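## Task

Carry the green tray onto the top of the two-door cabinet beside arm4, and keep the remaining three trays on the top of the two-door cabinet beside arm1. When finished, every item that a tray holds must be standing inside that tray.

## Robot and tools

Robots: four identical i2rt Big YAM arms named arm1, arm2, arm3 and arm4. Each has six joints, a two-finger gripper and a wrist camera (arm1_cam_wrist and so on). Four fixed room cameras are cam_arm1, cam_arm2, cam_arm3 and cam_arm4. Reach is about 1.0 m from the joint1 axis. Arms act independently and do not wait for one another.

Frame: one shared scene frame, metres, origin on the floor, +z up. Feet (base_link): arm1 x=-3.350 y=+0.969 z=+1.091 quat_wxyz=(+0.027, +0.003, -0.001, +1.000); arm2 x=-0.688 y=+0.376 z=+0.913 quat_wxyz=(+0.028, -0.001, -0.005, +1.000); arm3 x=+0.760 y=+2.475 z=+0.858 quat_wxyz=(+0.975, -0.001, +0.004, +0.224); arm4 x=+0.738 y=-1.723 z=+0.925 quat_wxyz=(+0.954, +0.007, -0.003, -0.301). Each foot faces its own +x. The hand point sits between the finger pads, roughly 1 cm behind the tips; fingers point along hand +z and open along hand y. Printed hand positions can be off, more so when reaching far.

Joints (absolute radians, tolerance for done in brackets): joint1_rad -2.879 to 2.879 (±0.045), turns the arm about its foot, positive counter-clockwise seen from above, 0 along the foot's +x. joint2_rad 0 to 3.141 (±0.14), shoulder, 0 means upper arm back and level, positive raises it up then forward. joint3_rad 0 to 3.019 (±0.09), elbow, 0 folded, positive opens. joint4_rad -1.692 to 1.57 (±0.055), hand pitch, positive tips fingers up. joint5_rad -1.57 to 1.57 (±0.03), sideways swing, positive to the arm's right. joint6_rad -2.094 to 2.094 (±0.035), roll, positive clockwise viewed from behind the hand. gripper_m 0 to 0.093 (±0.003), fingertip gap in metres, an absolute opening.

Tool move: keys arm1..arm4 plus optional cameras. Each arm key holds that arm's own part; an arm left out receives nothing new but may keep pushing toward an old target. Inside an arm's part: joints is a dict of absolute joint targets by name (any subset). target is one list of seven numbers [x, y, z, qw, qx, qy, qz], an absolute hand pose in the scene frame in metres plus a unit quaternion; the hand travels in a straight line from its current hand_target toward it. When target is given, joints may contain only gripper_m. speed (0.002 to 0.5 m/s, default 0.25, only allowed with target) caps path speed; rotation is capped at twice that in rad/s. min_time_s (0.1 to 8 s, only beside joints) sets a minimum duration for that arm's joint motions. All motions start together; all hand paths in one call finish together, paced by the slowest. A hand path runs 0.5 to 10 s and stops short if it needs more; one action lasts at most 15 s. The controller clips each step to within 100 mm and 20 degrees of the measured hand, so hands lag, stray, may overshoot speed near full stretch, and often finish a centimetre or more off. Paths do not avoid obstacles or other arms. cameras lists camera names or ["all"]; [] gives none. A move with no action returns full states, all images and the scene number. Unknown keys make a call invalid; out-of-range values get it refused, and after a refusal or a stop the later calls in that reply are skipped.

Results: per arm, joint_positions, Joint velocities (rad/s, gripper m/s; "within noise" means at rest), joint torques (N m, arm joints only, with offsets and noise; numbers 3 and 4 wrap at ±28), hand and hand_target poses, joint_status and hand_status. A move line gives each moved arm's outcome, e.g. done or time_out. off_target: stopped away from target, maybe still pushing. time_out: the arm keeps a nearby target and pushes; send its reported positions to relax it. not_followed / joint command not followed / pose unreachable: a self- and arm-collision check withheld the motion (the gripper still moves); the arm may keep trying. on_its_own lists uncommanded activity, with held at giving the target. Arms listed under as last shown were not commanded and repeat earlier values. The pictures line orders the images.

Gripper readings: closed on nothing reads 0.000 to 0.003. Gripping a rigid part at full force reads up to about 0.005 m below its width (some read up to 0.002 wider). Commanding about 0.005 m below the first-touch reading gives full force (roughly 50 to 64 N per pad). To release, command well above the reading.

Other tools: wait {seconds: 0 to 10, cameras} lets the scene run and returns state. zoom_image {camera, region [x0, y0, x1, y1] pixels, top-left origin, at most 504 by 504} magnifies a camera's latest image. finished_scene {scene: this scene's integer number} ends the scene permanently; the next task arrives in its result.

Cautions: the scene keeps running while you think, holding the last commands. Arms do not stop on contact and push hard; sustained pushing, stretched poses or held loads heat motors, giving MOTOR HOT near 85 °C and an over-temperature fault at 100 °C where the arm goes limp for 30 to 60 s or more (keys then read limit_stop_at_motor_heat; resend them). Never squeeze or clamp against another robot, including closing a gripper on its fingers. Avoid knocking or dropping objects, letting go while moving, or slamming fixed items; nothing may leave the work area or reach the floor, and items must stay upright in their trays. Loose objects may occasionally get nudged by outside disturbances.

Each tool is called after ">>>" by a JSON object that holds its "fn" and its "kwargs", one argument or row to a line.

## Session

I'll start by looking at the full state and all of the cameras.

>>> {"fn": "move", "kwargs": {

}}

Scene clock: 0.00 s.
Joint torques (N m): no reading
Heat: arm1: hottest joint2_rad 30 °C; arm2: hottest joint1_rad 33 °C; arm3: hottest joint1_rad 33 °C; arm4: hottest joint1_rad 30 °C.
Joint velocities: within noise
arm1.joint_positions: joint1_rad=+0.174 joint2_rad=+0.628 joint3_rad=+1.326 joint4_rad=-1.232 joint5_rad=-0.222 joint6_rad=-0.495 gripper_m=+0.09396
arm1.joint_status: not commanded
arm1.hand: x=-3.5976 y=+0.8992 z=+1.6223 quat_wxyz=(+0.001, +0.804, +0.314, -0.504) (m; scene frame)
arm1.hand_target: x=-3.5953 y=+0.8995 z=+1.6327 quat_wxyz=(-0.001, +0.799, +0.314, -0.514) (m; scene frame)
arm1.hand_status: not commanded
arm2.joint_positions: joint1_rad=-0.726 joint2_rad=+0.641 joint3_rad=+1.386 joint4_rad=-1.141 joint5_rad=+0.298 joint6_rad=-0.639 gripper_m=+0.09396
arm2.joint_status: not commanded
arm2.hand: x=-0.8383 y=+0.5914 z=+1.4926 quat_wxyz=(-0.455, +0.814, -0.139, -0.335) (m; scene frame)
arm2.hand_target: x=-0.8360 y=+0.5890 z=+1.5059 quat_wxyz=(-0.462, +0.805, -0.140, -0.345) (m; scene frame)
arm2.hand_status: not commanded
arm3.joint_positions: joint1_rad=-0.464 joint2_rad=+0.621 joint3_rad=+1.351 joint4_rad=-1.179 joint5_rad=+0.120 joint6_rad=+0.657 gripper_m=+0.09396
arm3.joint_status: not commanded
arm3.hand: x=+1.0245 y=+2.4525 z=+1.4105 quat_wxyz=(-0.518, -0.307, -0.790, -0.118) (m; scene frame)
arm3.hand_target: x=+1.0214 y=+2.4526 z=+1.4256 quat_wxyz=(-0.531, -0.305, -0.781, -0.122) (m; scene frame)
arm3.hand_status: not commanded
arm4.joint_positions: joint1_rad=-0.557 joint2_rad=+0.646 joint3_rad=+1.388 joint4_rad=-1.204 joint5_rad=+0.016 joint6_rad=-0.694 gripper_m=+0.09396
arm4.joint_status: not commanded
arm4.hand: x=+0.8334 y=-1.9734 z=+1.4831 quat_wxyz=(-0.312, -0.208, -0.827, +0.420) (m; scene frame)
arm4.hand_target: x=+0.8320 y=-1.9706 z=+1.4954 quat_wxyz=(-0.318, -0.206, -0.820, +0.429) (m; scene frame)
arm4.hand_status: not commanded
pictures: arm1_cam_wrist, arm2_cam_wrist, arm3_cam_wrist, arm4_cam_wrist, cam_arm1, cam_arm2, cam_arm3, cam_arm4
Images, in order (width x height): arm1_cam_wrist 672x504, arm2_cam_wrist 672x504, arm3_cam_wrist 672x504, arm4_cam_wrist 672x504, cam_arm1 896x504, cam_arm2 896x504, cam_arm3 896x504, cam_arm4 896x504.

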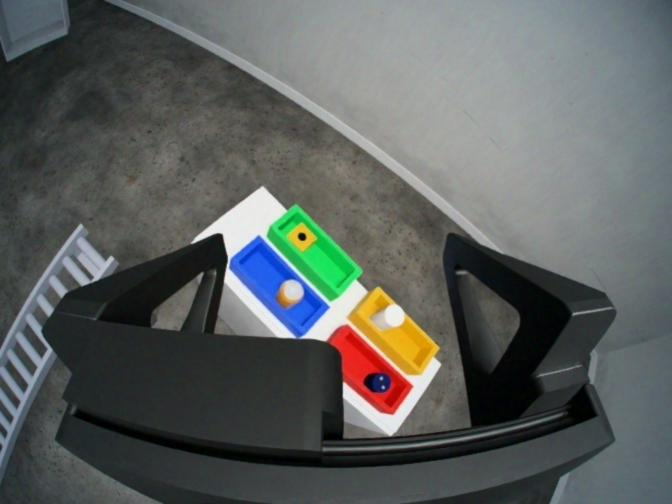

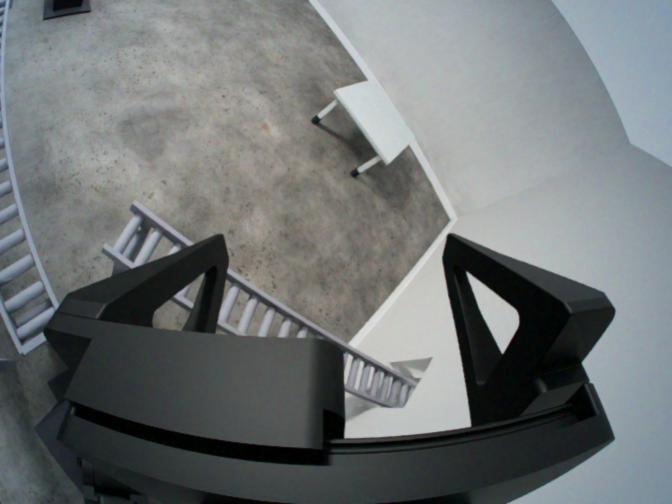

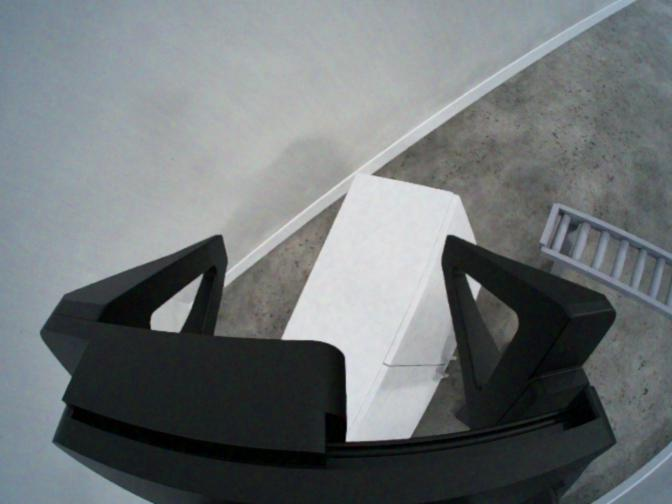

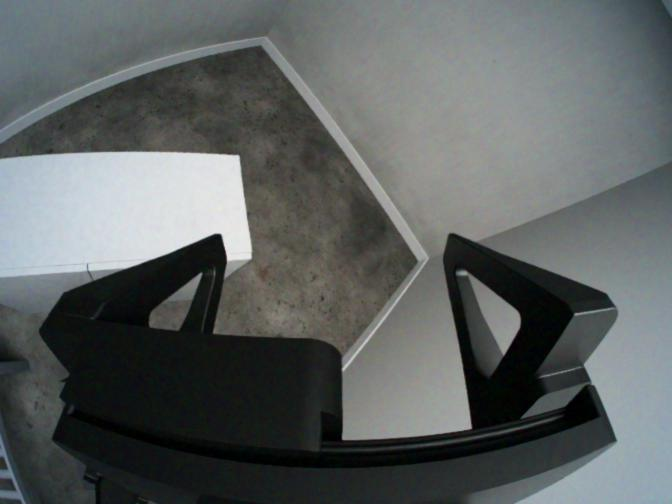

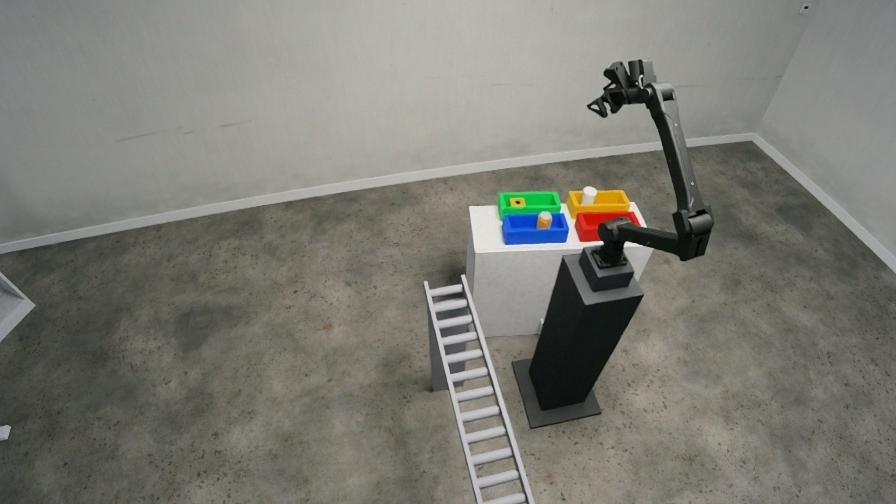

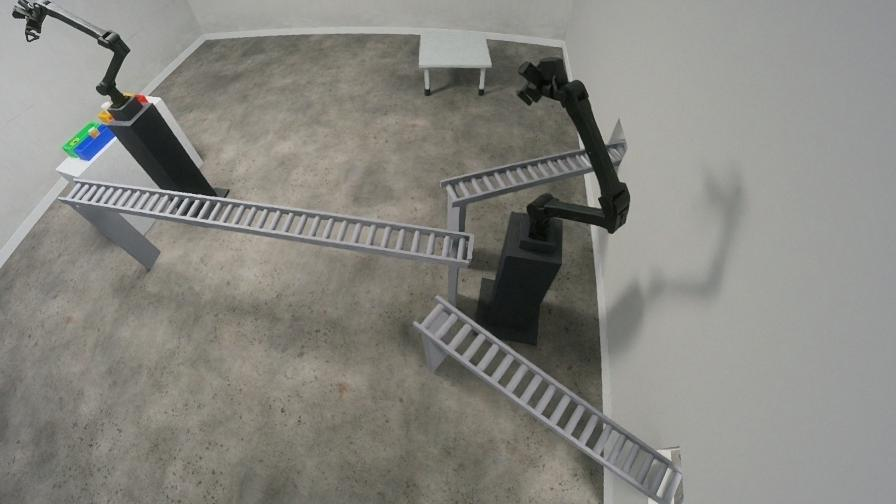

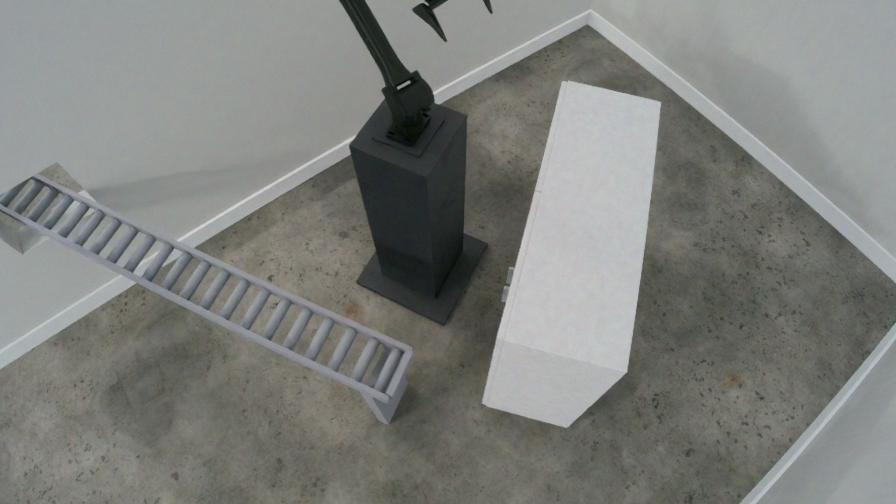

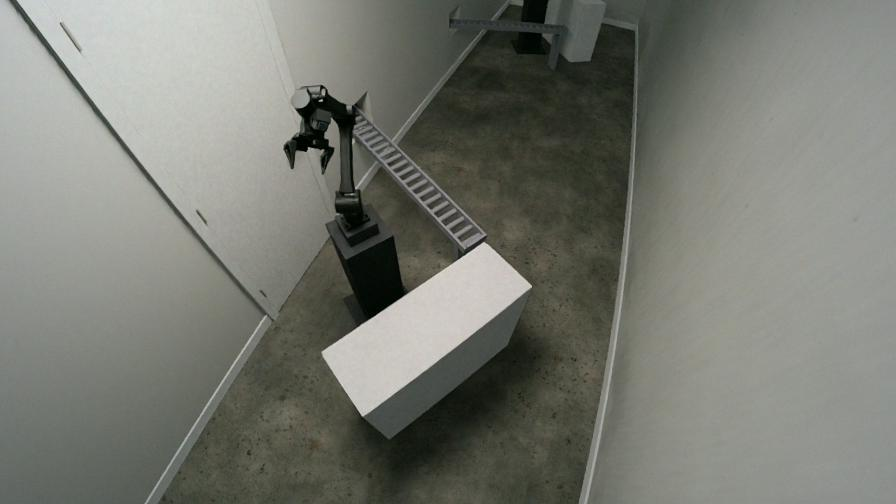

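>>> {"fn": "zoom_image", "kwargs": {
  "camera": "cam_arm1",
  "region": [440, 160, 690, 300]
}}

>>> {"fn": "zoom_image", "kwargs": {
  "camera": "arm1_cam_wrist",
  "region": [180, 170, 460, 450]
}}

>>> {"fn": "zoom_image", "kwargs": {
  "camera": "cam_arm2",
  "region": [400, 120, 700, 504]
}}

>>> {"fn": "zoom_image", "kwargs": {
  "camera": "cam_arm4",
  "region": [260, 60, 560, 450]
}}

Scaled by 2.016 from the camera's 896x504 image, which has a finer 1280x720 frame.

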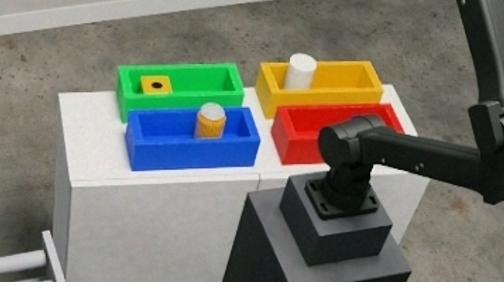

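Scaled by 1.800 from the camera's 672x504 image, which has a finer 960x720 frame.

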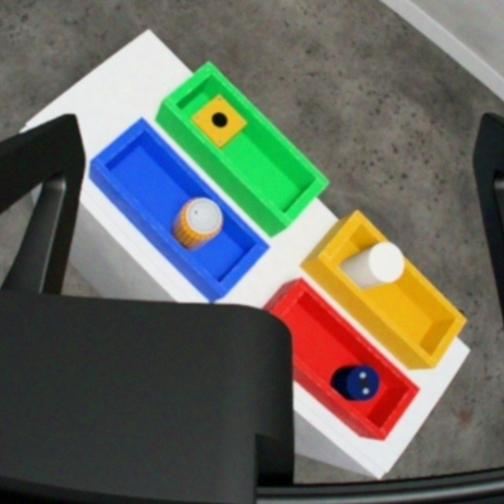

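Scaled by 1.312 from the camera's 896x504 image, which has a finer 1280x720 frame.

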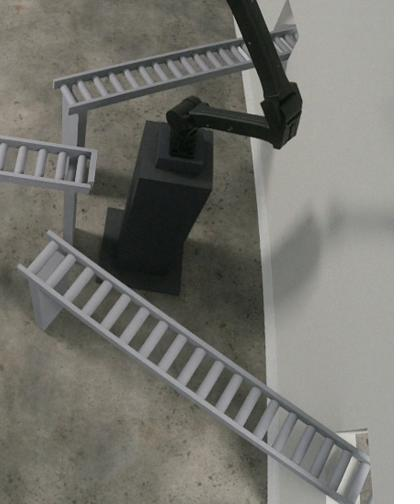

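Scaled by 1.292 from the camera's 896x504 image, which has a finer 1280x720 frame.

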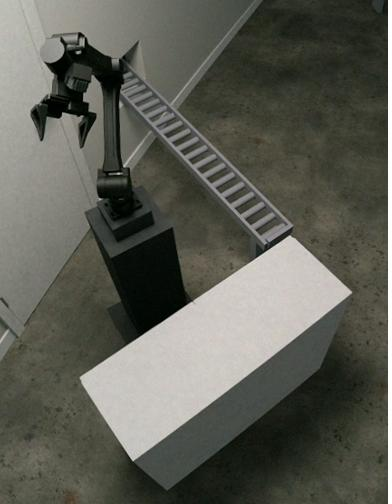

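>>> {"fn": "move", "kwargs": {
  "arm1": {"joints": {"joint1_rad": 1.5, "joint2_rad": 0.9, "joint3_rad": 1.5, "joint4_rad": -1.4, "joint5_rad": 0.0, "joint6_rad": 0.0}, "min_time_s": 3},
  "arm2": {"joints": {"joint1_rad": 0.8, "joint2_rad": 0.9, "joint3_rad": 1.5, "joint4_rad": -1.4, "joint5_rad": 0.0, "joint6_rad": 0.0}, "min_time_s": 3},
  "arm4": {"joints": {"joint1_rad": 0.9, "joint2_rad": 0.9, "joint3_rad": 1.5, "joint4_rad": -1.4, "joint5_rad": 0.0, "joint6_rad": 0.0}, "min_time_s": 3},
  "cameras": ["arm1_cam_wrist", "arm2_cam_wrist", "arm4_cam_wrist"]
}}

Scene clock: 367.17 s.
Joint torques (N m): arm1=[0.62 -3.72 13.24 1.35 0.31 0.33] | arm2=[1.85 -1.61 11.75 1.16 0.06 0.21] | arm3=[1.38 0.62 9.84 1.83 0.08 0.05] | arm4=[-0.62 -3.43 13.78 0.69 -0.04 0.13]
Heat: arm1: hottest joint3_rad 36 °C; arm2: hottest joint3_rad 38 °C; arm3: hottest joint3_rad 39 °C; arm4: hottest joint3_rad 47 °C.
move: arm1 done; arm2 done; arm4 done
Joint velocities: within noise
arm1.joint_positions: joint1_rad=+1.490 joint2_rad=+0.893 joint3_rad=+1.456 joint4_rad=-1.388 joint5_rad=-0.002 joint6_rad=-0.017 gripper_m=+0.09396
arm1.joint_status: all done
arm1.hand: x=-3.3906 y=+0.6422 z=+1.5808 quat_wxyz=(+0.236, +0.695, +0.620, -0.277) (m; scene frame)
arm1.hand_target: x=-3.3876 y=+0.6428 z=+1.5981 quat_wxyz=(+0.246, +0.694, +0.614, -0.283) (m; scene frame)
arm1.hand_status: not commanded
arm2.joint_positions: joint1_rad=+0.790 joint2_rad=+0.892 joint3_rad=+1.453 joint4_rad=-1.390 joint5_rad=+0.003 joint6_rad=-0.015 gripper_m=+0.09397
arm2.joint_status: all done
arm2.hand: x=-0.9329 y=+0.1524 z=+1.3989 quat_wxyz=(+0.122, +0.868, +0.342, -0.337) (m; scene frame)
arm2.hand_target: x=-0.9301 y=+0.1495 z=+1.4182 quat_wxyz=(+0.133, +0.864, +0.339, -0.348) (m; scene frame)
arm2.hand_status: not commanded
arm3: as last shown
arm4.joint_positions: joint1_rad=+0.891 joint2_rad=+0.893 joint3_rad=+1.439 joint4_rad=-1.387 joint5_rad=+0.003 joint6_rad=-0.010 gripper_m=+0.09396
arm4.joint_status: all done
arm4.hand: x=+1.0496 y=-1.6381 z=+1.4111 quat_wxyz=(-0.359, +0.133, -0.922, -0.052) (m; scene frame)
arm4.hand_target: x=+1.0474 y=-1.6355 z=+1.4363 quat_wxyz=(-0.377, +0.131, -0.915, -0.059) (m; scene frame)
arm4.hand_status: not commanded
pictures: arm1_cam_wrist, arm2_cam_wrist, arm4_cam_wrist
Images, in order (width x height): arm1_cam_wrist 672x504, arm2_cam_wrist 672x504, arm4_cam_wrist 672x504.

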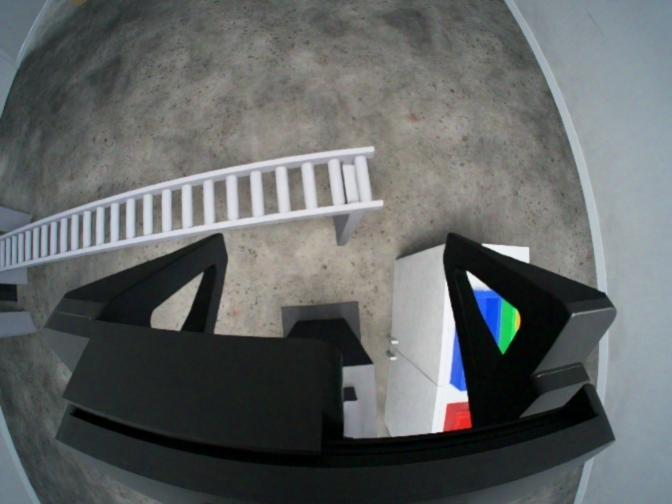

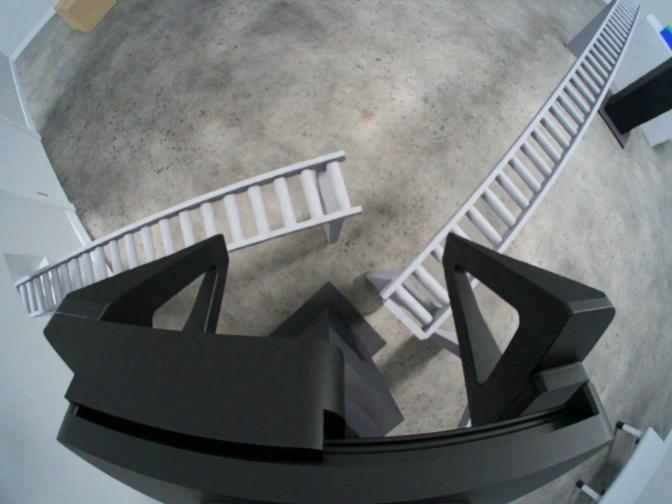

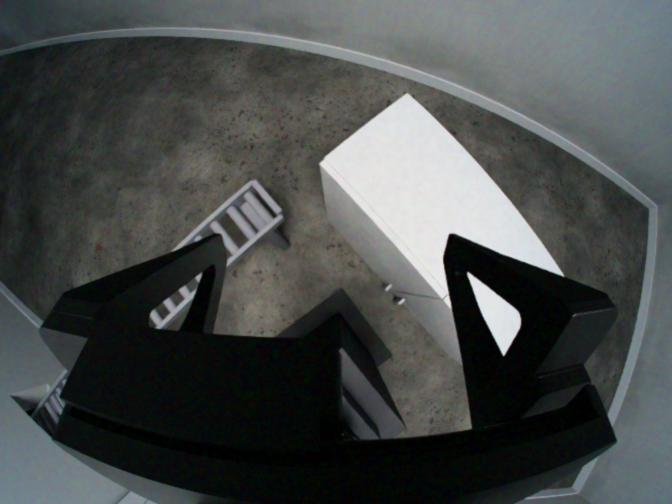

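>>> {"fn": "zoom_image", "kwargs": {
  "camera": "arm1_cam_wrist",
  "region": [200, 120, 540, 450]
}}

>>> {"fn": "zoom_image", "kwargs": {
  "camera": "arm4_cam_wrist",
  "region": [140, 80, 570, 450]
}}

>>> {"fn": "zoom_image", "kwargs": {
  "camera": "arm2_cam_wrist",
  "region": [200, 120, 540, 450]
}}

Scaled by 1.482 from the camera's 672x504 image, which has a finer 960x720 frame.

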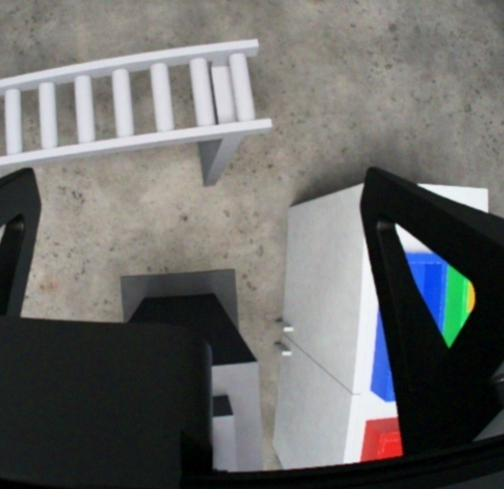

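Scaled by 1.172 from the camera's 672x504 image, which has a finer 960x720 frame.

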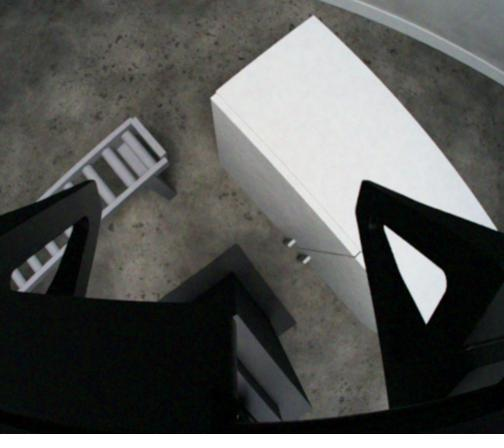

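Scaled by 1.482 from the camera's 672x504 image, which has a finer 960x720 frame.

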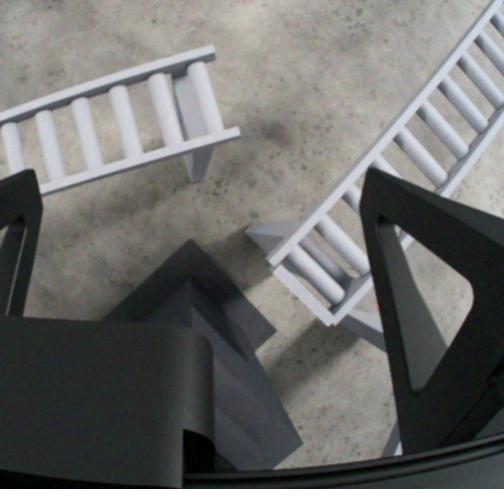

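>>> {"fn": "move", "kwargs": {
  "arm1": {"target": [-3.45, 0.45, 1.35, 0.246, 0.694, 0.614, -0.283]},
  "arm2": {"target": [-1.05, 0.2, 1.2, 0.133, 0.864, 0.339, -0.348]},
  "arm4": {"target": [1.15, -1.5, 1.2, -0.377, 0.131, -0.915, -0.059]},
  "cameras": ["arm1_cam_wrist", "arm2_cam_wrist", "arm4_cam_wrist"]
}}

Scene clock: 637.03 s.
Joint torques (N m): arm1=[-0.97 -12.04 11.04 2.63 0.11 0.01] | arm2=[0.56 -5.01 9.85 2.1 -0.25 -0.1] | arm3=[1.38 0.73 9.83 1.83 0.08 0.05] | arm4=[-0.38 -9 10.26 1.88 0.34 0.15]
Heat: arm1: hottest joint3_rad 44 °C; arm2: hottest joint3_rad 43 °C; arm3: hottest joint3_rad 41 °C; arm4: hottest joint3_rad 58 °C.
move: arm1 done; arm2 done; arm4 done
Joint velocities: within noise
arm1.joint_positions: joint1_rad=+1.421 joint2_rad=+1.286 joint3_rad=+1.082 joint4_rad=-0.621 joint5_rad=-0.059 joint6_rad=-0.047 gripper_m=+0.09396
arm1.joint_status: not commanded
arm1.hand: x=-3.4442 y=+0.4544 z=+1.3447 quat_wxyz=(+0.243, +0.700, +0.614, -0.272) (m; scene frame)
arm1.hand_target: x=-3.4500 y=+0.4502 z=+1.3499 quat_wxyz=(+0.246, +0.694, +0.614, -0.283) (m; scene frame)
arm1.hand_status: done (0.009 m and 1.5 deg from the pose sent, 0.306 m and 1.5 deg at the start)
arm2.joint_positions: joint1_rad=+0.388 joint2_rad=+0.944 joint3_rad=+0.915 joint4_rad=-0.843 joint5_rad=-0.284 joint6_rad=-0.296 gripper_m=+0.09397
arm2.joint_status: not commanded
arm2.hand: x=-1.0429 y=+0.1997 z=+1.1928 quat_wxyz=(+0.136, +0.870, +0.335, -0.335) (m; scene frame)
arm2.hand_target: x=-1.0499 y=+0.2001 z=+1.2001 quat_wxyz=(+0.133, +0.864, +0.339, -0.348) (m; scene frame)
arm2.hand_status: done (0.010 m and 1.8 deg from the pose sent, 0.236 m and 1.8 deg at the start)
arm3: as last shown
arm4.joint_positions: joint1_rad=+1.175 joint2_rad=+1.136 joint3_rad=+0.998 joint4_rad=-0.694 joint5_rad=+0.191 joint6_rad=+0.196 gripper_m=+0.09396
arm4.joint_status: not commanded
arm4.hand: x=+1.1482 y=-1.5044 z=+1.2008 quat_wxyz=(-0.372, +0.134, -0.917, -0.056) (m; scene frame)
arm4.hand_target: x=+1.1498 y=-1.5000 z=+1.2000 quat_wxyz=(-0.377, +0.131, -0.915, -0.059) (m; scene frame)
arm4.hand_status: done (0.005 m and 0.8 deg from the pose sent, 0.271 m and 2.4 deg at the start)
pictures: arm1_cam_wrist, arm2_cam_wrist, arm4_cam_wrist
Images, in order (width x height): arm1_cam_wrist 672x504, arm2_cam_wrist 672x504, arm4_cam_wrist 672x504.

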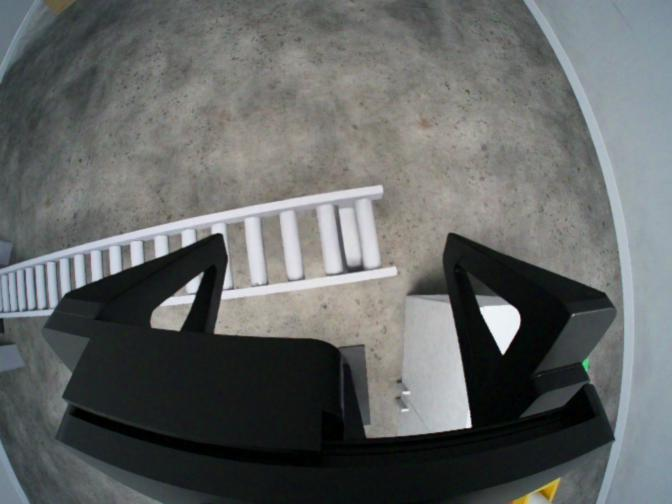

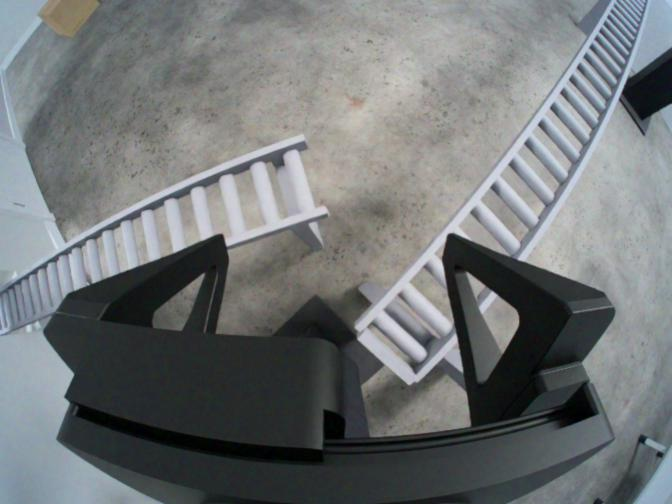

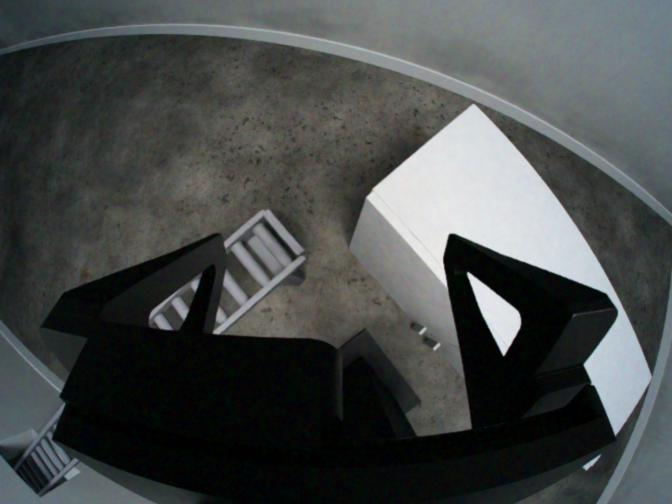

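>>> {"fn": "zoom_image", "kwargs": {
  "camera": "arm1_cam_wrist",
  "region": [0, 170, 420, 330]
}}

>>> {"fn": "zoom_image", "kwargs": {
  "camera": "arm2_cam_wrist",
  "region": [230, 120, 510, 400]
}}

>>> {"fn": "zoom_image", "kwargs": {
  "camera": "arm4_cam_wrist",
  "region": [140, 90, 640, 440]
}}

Scaled by 1.200 from the camera's 672x504 image, which has a finer 960x720 frame.

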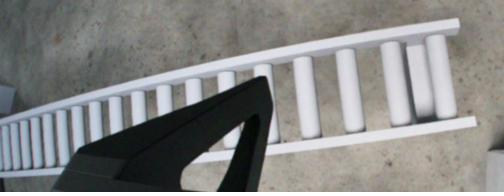

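Scaled by 1.800 from the camera's 672x504 image, which has a finer 960x720 frame.

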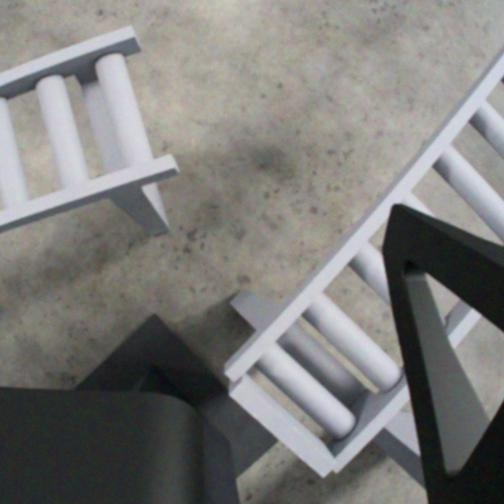

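Scaled by 1.008 from the camera's 672x504 image, which has a finer 960x720 frame.

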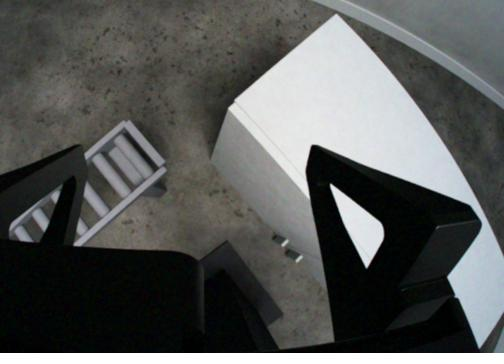

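>>> {"fn": "move", "kwargs": {
  "arm1": {"joints": {"joint1_rad": 0.21, "joint2_rad": 1.93, "joint3_rad": 1.75, "joint4_rad": -1.37, "joint5_rad": 0.0, "joint6_rad": -1.262}, "min_time_s": 3.5},
  "arm2": {"joints": {"joint1_rad": 0.2, "joint2_rad": 0.6, "joint3_rad": 2.0, "joint4_rad": -1.4, "joint5_rad": 0.0, "joint6_rad": 0.0}, "min_time_s": 3.5},
  "arm4": {"joints": {"joint1_rad": 0.9, "joint2_rad": 0.6, "joint3_rad": 2.0, "joint4_rad": -1.4, "joint5_rad": 0.0, "joint6_rad": 0.0}, "min_time_s": 3.5},
  "cameras": ["arm1_cam_wrist", "cam_arm1"]
}}

Scene clock: 1146.17 s.
Joint torques (N m): arm1=[0.09 -19.6 13.29 0.28 0.2 0.01] | arm2=[-0.03 8.41 4.33 1.44 0.21 0.21] | arm3=[1.38 0.67 9.88 1.81 0.08 0.05] | arm4=[-2.08 8.18 4.49 1.01 -0.09 -0.05]
Heat: arm1: hottest joint3_rad 39 °C; arm2: hottest joint3_rad 43 °C; arm3: hottest joint3_rad 43 °C; arm4: hottest joint3_rad 55 °C.
move: arm1 done; arm2 done; arm4 done
Joint velocities: within noise
arm1.joint_positions: joint1_rad=+0.203 joint2_rad=+1.910 joint3_rad=+1.706 joint4_rad=-1.359 joint5_rad=-0.001 joint6_rad=-1.245 gripper_m=+0.09396
arm1.joint_status: all done
arm1.hand: x=-3.9300 y=+0.8810 z=+1.2344 quat_wxyz=(-0.004, +0.767, +0.642, -0.006) (m; scene frame)
arm1.hand_target: x=-3.9409 y=+0.8756 z=+1.2397 quat_wxyz=(-0.008, +0.759, +0.651, -0.011) (m; scene frame)
arm1.hand_status: not commanded
arm2.joint_positions: joint1_rad=+0.210 joint2_rad=+0.597 joint3_rad=+1.987 joint4_rad=-1.391 joint5_rad=-0.003 joint6_rad=-0.014 gripper_m=+0.09397
arm2.joint_status: all done
arm2.hand: x=-0.7519 y=+0.3590 z=+1.6882 quat_wxyz=(+0.048, +0.705, +0.064, -0.704) (m; scene frame)
arm2.hand_target: x=-0.7492 y=+0.3606 z=+1.6899 quat_wxyz=(+0.048, +0.706, +0.054, -0.705) (m; scene frame)
arm2.hand_status: not commanded
arm3: as last shown
arm4.joint_positions: joint1_rad=+0.909 joint2_rad=+0.597 joint3_rad=+1.987 joint4_rad=-1.387 joint5_rad=+0.004 joint6_rad=+0.010 gripper_m=+0.09396
arm4.joint_status: all done
arm4.hand: x=+0.7918 y=-1.7141 z=+1.7018 quat_wxyz=(-0.704, +0.096, -0.695, -0.111) (m; scene frame)
arm4.hand_target: x=+0.7886 y=-1.7148 z=+1.7026 quat_wxyz=(-0.704, +0.098, -0.695, -0.106) (m; scene frame)
arm4.hand_status: not commanded
pictures: arm1_cam_wrist, cam_arm1
Images, in order (width x height): arm1_cam_wrist 672x504, cam_arm1 896x504.

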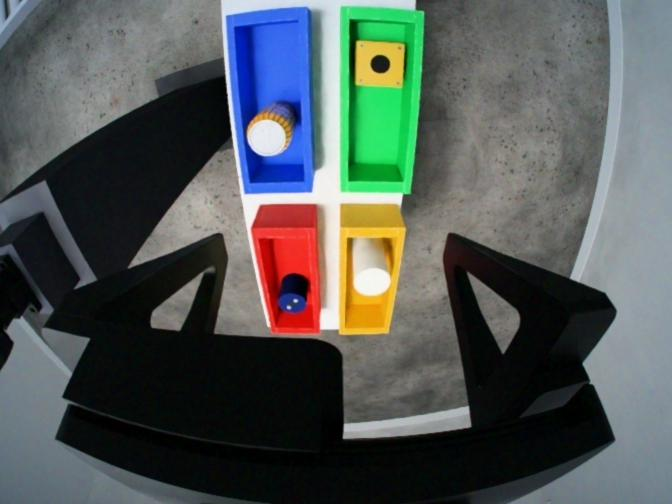

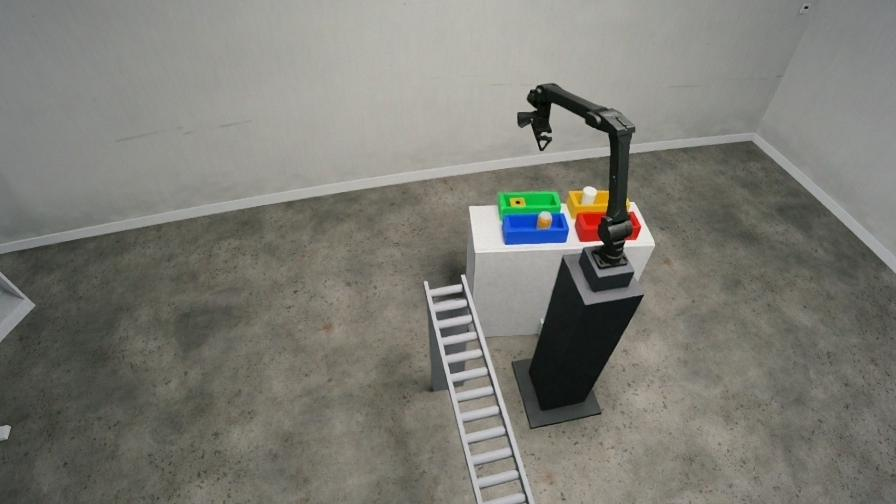

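>>> {"fn": "zoom_image", "kwargs": {
  "camera": "arm1_cam_wrist",
  "region": [310, 0, 450, 210]
}}

Scaled by 2.400 from the camera's 672x504 image, which has a finer 960x720 frame.

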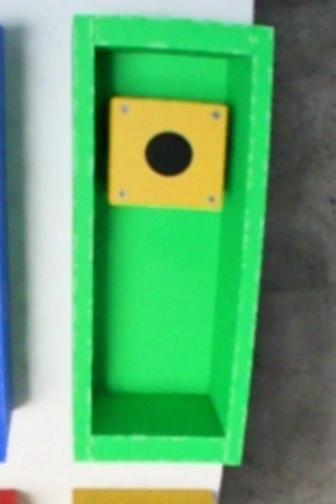

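>>> {"fn": "move", "kwargs": {
  "arm1": {"target": [-4.05, 0.93, 1.0, 0.0, 0.7632, 0.6461, 0.0]},
  "cameras": ["arm1_cam_wrist"]
}}

Scene clock: 1357.33 s.
Joint torques (N m): arm1=[-0.62 -25.58 11.89 0.39 0.12 0] | arm2=[0.44 8.47 4.52 1.33 0.26 0.21] | arm3=[1.38 0.67 9.84 1.84 0.07 0.05] | arm4=[-1.96 8.06 4.49 1.01 -0.1 -0.04]
Heat: arm1: hottest joint3_rad 44 °C; arm2: hottest joint3_rad 36 °C; arm3: hottest joint3_rad 44 °C; arm4: hottest joint3_rad 43 °C.
move: arm1 off_target
Joint velocities: within noise
arm1.joint_positions: joint1_rad=+0.114 joint2_rad=+2.439 joint3_rad=+1.967 joint4_rad=-1.122 joint5_rad=-0.001 joint6_rad=-1.332 gripper_m=+0.09396
arm1.joint_status: not commanded
arm1.hand: x=-4.0378 y=+0.9275 z=+0.9970 quat_wxyz=(+0.005, +0.767, +0.641, +0.007) (m; scene frame)
arm1.hand_target: x=-4.0495 y=+0.9301 z=+1.0002 quat_wxyz=(+0.000, +0.763, +0.646, +0.000) (m; scene frame)
arm1.hand_status: off_target (0.013 m and 1.3 deg from the pose sent, 0.268 m and 1.0 deg at the start)
arm2, arm3, arm4: as last shown
pictures: arm1_cam_wrist
Images, in order (width x height): arm1_cam_wrist 672x504.

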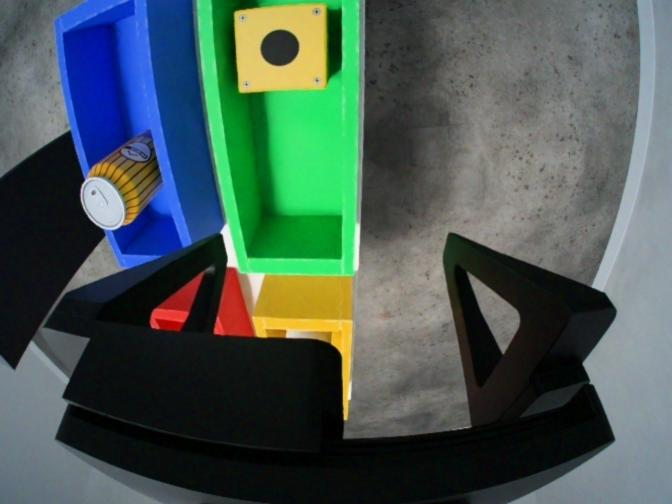

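>>> {"fn": "zoom_image", "kwargs": {
  "camera": "arm1_cam_wrist",
  "region": [190, 0, 400, 300]
}}

Scaled by 1.680 from the camera's 672x504 image, which has a finer 960x720 frame.

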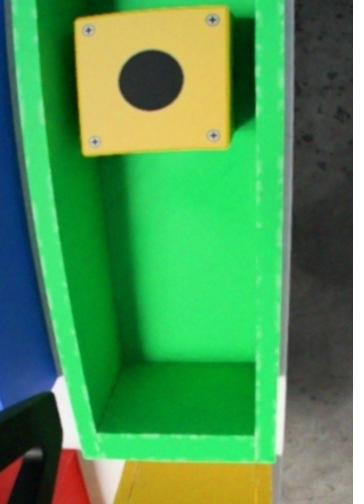

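>>> {"fn": "move", "kwargs": {
  "arm1": {"target": [-4.0625, 0.912, 0.933, 0.0, 0.7632, 0.6461, 0.0], "speed": 0.15},
  "cameras": ["arm1_cam_wrist"]
}}

Scene clock: 1457.50 s.
Joint torques (N m): arm1=[0.62 -26.58 11.49 0.85 0.11 0.22] | arm2=[0.73 8.64 4.26 1.16 0.35 0.28] | arm3=[1.32 0.67 9.85 1.81 0.08 0.06] | arm4=[-1.96 7.82 4.41 1.03 -0.1 -0.03]
Heat: arm1: hottest joint3_rad 44 °C; arm2: hottest joint3_rad 36 °C; arm3: hottest joint3_rad 45 °C; arm4: hottest joint3_rad 42 °C.
move: arm1 off_target
Joint velocities: within noise
arm1.joint_positions: joint1_rad=+0.124 joint2_rad=+2.580 joint3_rad=+2.052 joint4_rad=-1.078 joint5_rad=-0.001 joint6_rad=-1.332 gripper_m=+0.09396
arm1.joint_status: not commanded
arm1.hand: x=-4.0485 y=+0.9203 z=+0.9299 quat_wxyz=(+0.008, +0.764, +0.645, +0.012) (m; scene frame)
arm1.hand_target: x=-4.0619 y=+0.9119 z=+0.9334 quat_wxyz=(+0.000, +0.763, +0.646, +0.000) (m; scene frame)
arm1.hand_status: off_target (0.017 m and 1.7 deg from the pose sent, 0.070 m and 1.2 deg at the start)
arm2, arm3, arm4: as last shown
pictures: arm1_cam_wrist
Images, in order (width x height): arm1_cam_wrist 672x504.

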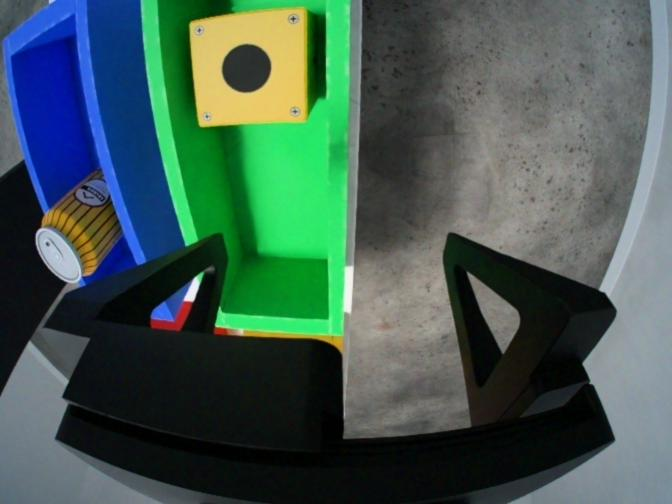

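>>> {"fn": "zoom_image", "kwargs": {
  "camera": "arm1_cam_wrist",
  "region": [130, 0, 400, 360]
}}

Scaled by 1.400 from the camera's 672x504 image, which has a finer 960x720 frame.

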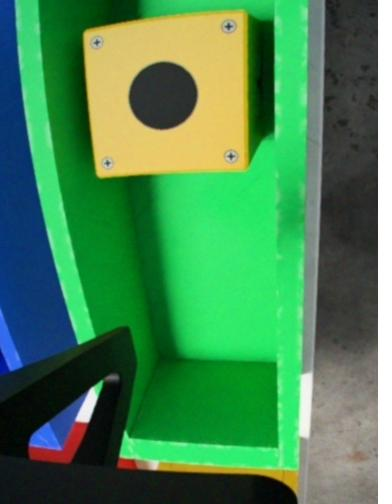

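>>> {"fn": "move", "kwargs": {
  "arm1": {"target": [-4.065, 0.904, 0.864, 0.0, 0.7632, 0.6461, 0.0], "speed": 0.12, "joints": {"gripper_m": 0.06}},
  "cameras": ["arm1_cam_wrist", "cam_arm1"]
}}

Scene clock: 1502.10 s.
Joint torques (N m): arm1=[0.5 -26.46 11.15 0.81 0.09 0.26] | arm2=[0.09 8.35 4.63 1.57 0.27 0.2] | arm3=[1.32 0.62 9.87 1.83 0.08 0.05] | arm4=[-1.96 7.88 4.45 0.98 -0.11 -0.05]
Heat: arm1: hottest joint2_rad 42 °C; arm2: hottest joint3_rad 35 °C; arm3: hottest joint3_rad 45 °C; arm4: hottest joint3_rad 42 °C.
move: arm1 off_target
Joint velocities: within noise
arm1.joint_positions: joint1_rad=+0.135 joint2_rad=+2.708 joint3_rad=+2.120 joint4_rad=-1.016 joint5_rad=-0.001 joint6_rad=-1.327 gripper_m=+0.06012
arm1.joint_status: all done
arm1.hand: x=-4.0523 y=+0.9121 z=+0.8635 quat_wxyz=(+0.008, +0.762, +0.647, +0.011) (m; scene frame)
arm1.hand_target: x=-4.0644 y=+0.9041 z=+0.8644 quat_wxyz=(+0.000, +0.763, +0.646, +0.000) (m; scene frame)
arm1.hand_status: off_target (0.015 m and 1.6 deg from the pose sent, 0.070 m and 1.7 deg at the start)
arm2, arm3, arm4: as last shown
pictures: arm1_cam_wrist, cam_arm1
Images, in order (width x height): arm1_cam_wrist 672x504, cam_arm1 896x504.

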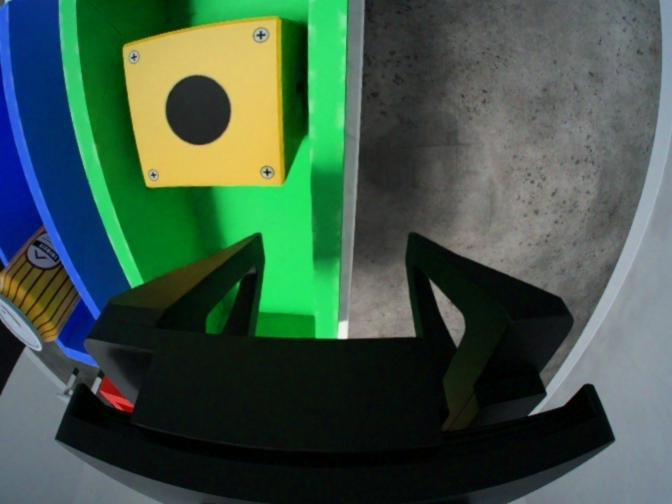

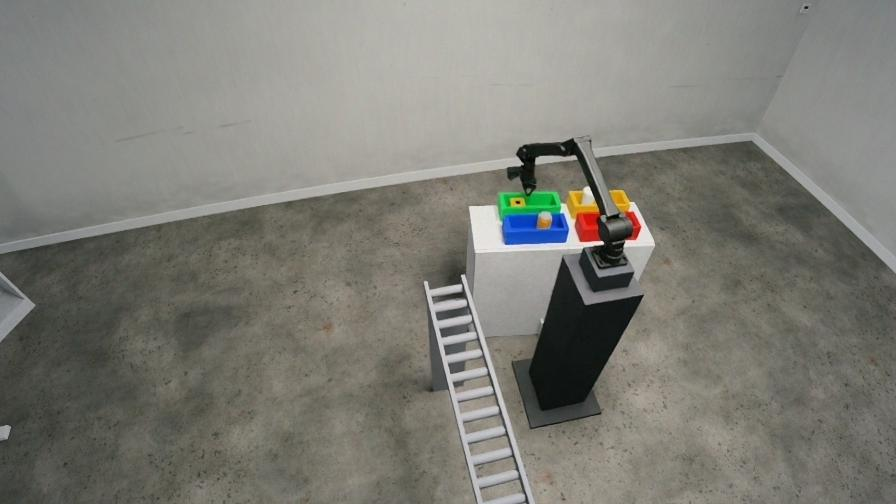

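>>> {"fn": "zoom_image", "kwargs": {
  "camera": "arm1_cam_wrist",
  "region": [240, 120, 430, 350]
}}

>>> {"fn": "zoom_image", "kwargs": {
  "camera": "cam_arm1",
  "region": [480, 130, 660, 260]
}}

Scaled by 2.191 from the camera's 672x504 image, which has a finer 960x720 frame.

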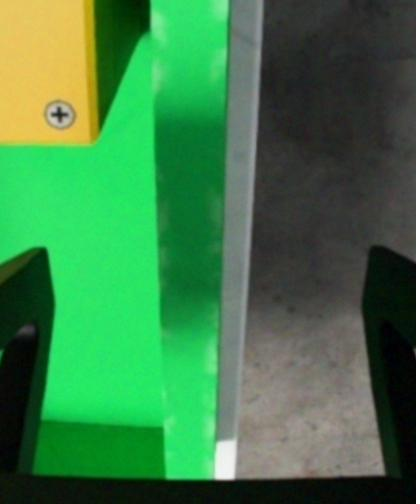

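Scaled by 2.800 from the camera's 896x504 image, which has a finer 1280x720 frame.

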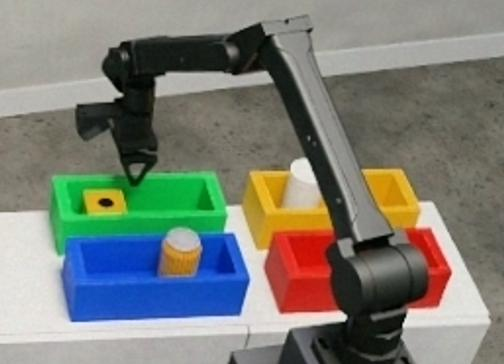

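>>> {"fn": "move", "kwargs": {
  "arm1": {"target": [-4.0612, 0.903, 0.828, 0.0, 0.7632, 0.6461, 0.0], "speed": 0.1},
  "cameras": ["arm1_cam_wrist"]
}}

>>> {"fn": "move", "kwargs": {
  "arm1": {"joints": {"gripper_m": 0.005}},
  "cameras": ["arm1_cam_wrist"]
}}

Scene clock: 1542.77 s.
Joint torques (N m): arm1=[0.56 -26.23 10.88 1.02 0.1 0.27] | arm2=[1.14 7.77 4.56 1.36 0.27 0.23] | arm3=[1.44 0.67 9.85 1.84 0.08 0.05] | arm4=[-2.02 7.82 4.52 1.03 -0.09 -0.04]
Heat: arm1: hottest joint2_rad 46 °C; arm2: hottest joint3_rad 35 °C; arm3: hottest joint3_rad 45 °C; arm4: hottest joint3_rad 42 °C.
move: arm1 off_target
Joint velocities: within noise
arm1.joint_positions: joint1_rad=+0.136 joint2_rad=+2.763 joint3_rad=+2.140 joint4_rad=-0.977 joint5_rad=-0.001 joint6_rad=-1.325 gripper_m=+0.06012
arm1.joint_status: not commanded
arm1.hand: x=-4.0502 y=+0.9118 z=+0.8318 quat_wxyz=(+0.007, +0.762, +0.647, +0.010) (m; scene frame)
arm1.hand_target: x=-4.0605 y=+0.9029 z=+0.8284 quat_wxyz=(+0.000, +0.763, +0.646, +0.000) (m; scene frame)
arm1.hand_status: off_target (0.015 m and 1.4 deg from the pose sent, 0.038 m and 1.6 deg at the start)
arm2, arm3, arm4: as last shown
pictures: arm1_cam_wrist
Images, in order (width x height): arm1_cam_wrist 672x504.

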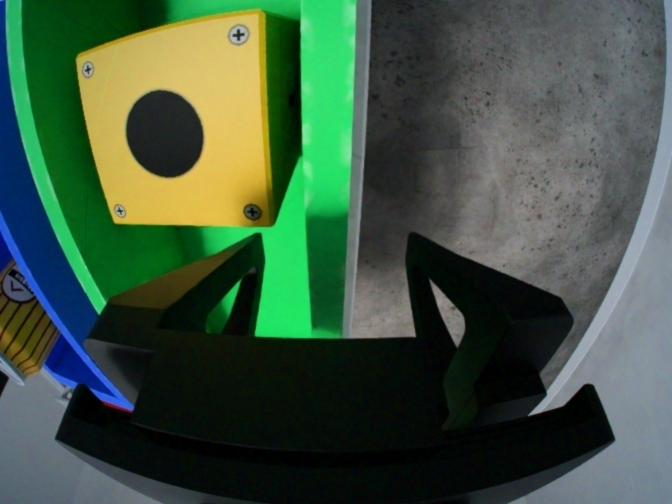

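Scene clock: 1543.53 s.
Joint torques (N m): arm1=[0.73 -26.29 10.82 0.84 0.11 0.26] | arm2=[0.15 7.24 4.57 1.28 0.21 0.18] | arm3=[1.38 0.73 9.83 1.83 0.08 0.06] | arm4=[-1.73 8.18 4.42 1.02 -0.11 -0.04]
Heat: arm1: hottest joint2_rad 46 °C; arm2: hottest joint3_rad 35 °C; arm3: hottest joint3_rad 45 °C; arm4: hottest joint3_rad 42 °C.
move: arm1 off_target
Joint velocities: within noise
arm1.joint_positions: joint1_rad=+0.136 joint2_rad=+2.763 joint3_rad=+2.140 joint4_rad=-0.974 joint5_rad=-0.001 joint6_rad=-1.324 gripper_m=+0.01111
arm1.joint_status: gripper_m off_target (ended at +0.01114, target +0.00500)
arm1.hand: x=-4.0514 y=+0.9114 z=+0.8320 quat_wxyz=(+0.006, +0.763, +0.647, +0.008) (m; scene frame)
arm1.hand_target: x=-4.0605 y=+0.9028 z=+0.8284 quat_wxyz=(+0.000, +0.763, +0.646, +0.000) (m; scene frame)
arm1.hand_status: not commanded
arm2, arm4: as last shown
arm3.joint_positions: joint1_rad=-0.464 joint2_rad=+0.621 joint3_rad=+1.351 joint4_rad=-1.179 joint5_rad=+0.120 joint6_rad=+0.657 gripper_m=+0.09396
arm3.joint_status: not commanded
arm3.hand: x=+1.0245 y=+2.4525 z=+1.4105 quat_wxyz=(-0.518, -0.307, -0.790, -0.118) (m; scene frame)
arm3.hand_target: x=+1.0214 y=+2.4526 z=+1.4256 quat_wxyz=(-0.531, -0.305, -0.781, -0.122) (m; scene frame)
arm3.hand_status: not commanded
pictures: arm1_cam_wrist
Images, in order (width x height): arm1_cam_wrist 672x504.

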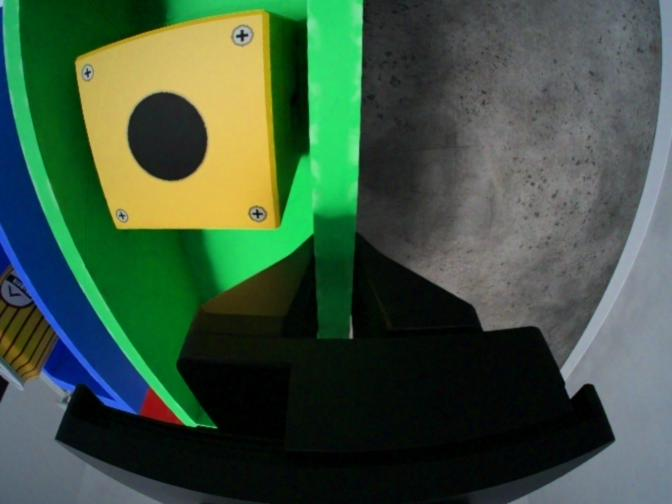

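>>> {"fn": "move", "kwargs": {
  "arm1": {"target": [-4.0605, 0.9028, 0.94, 0.0, 0.7632, 0.6461, 0.0], "speed": 0.1},
  "cameras": ["arm1_cam_wrist", "cam_arm1"]
}}

Scene clock: 1646.33 s.
Joint torques (N m): arm1=[0.62 -30.97 8.92 -0.09 0.08 0.26] | arm2=[0.62 8.88 4.6 1.36 0.14 0.27] | arm3=[1.38 0.62 9.83 1.81 0.08 0.05] | arm4=[-1.96 7.82 4.42 1.02 -0.1 -0.03]
Heat: arm1: hottest joint2_rad 42 °C; arm2: hottest joint3_rad 35 °C; arm3: hottest joint3_rad 45 °C; arm4: hottest joint3_rad 41 °C.
move: arm1 off_target
Joint velocities: within noise
arm1.joint_positions: joint1_rad=+0.136 joint2_rad=+2.623 joint3_rad=+2.071 joint4_rad=-1.061 joint5_rad=-0.001 joint6_rad=-1.324 gripper_m=+0.01111
arm1.joint_status: not commanded
arm1.hand: x=-4.0476 y=+0.9117 z=+0.9065 quat_wxyz=(+0.010, +0.763, +0.647, +0.015) (m; scene frame)
arm1.hand_target: x=-4.0601 y=+0.9027 z=+0.9395 quat_wxyz=(+0.000, +0.763, +0.646, +0.000) (m; scene frame)
arm1.hand_status: off_target (0.037 m and 2.1 deg from the pose sent, 0.109 m and 1.1 deg at the start)
arm2, arm3, arm4: as last shown
pictures: arm1_cam_wrist, cam_arm1
Images, in order (width x height): arm1_cam_wrist 672x504, cam_arm1 896x504.

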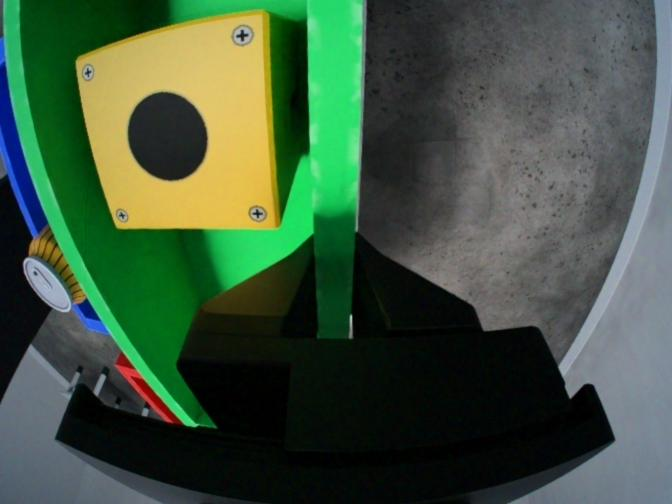

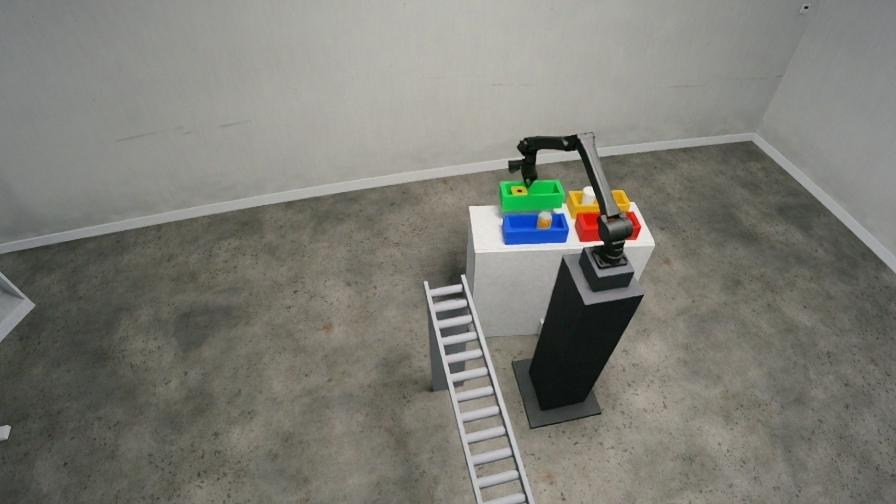

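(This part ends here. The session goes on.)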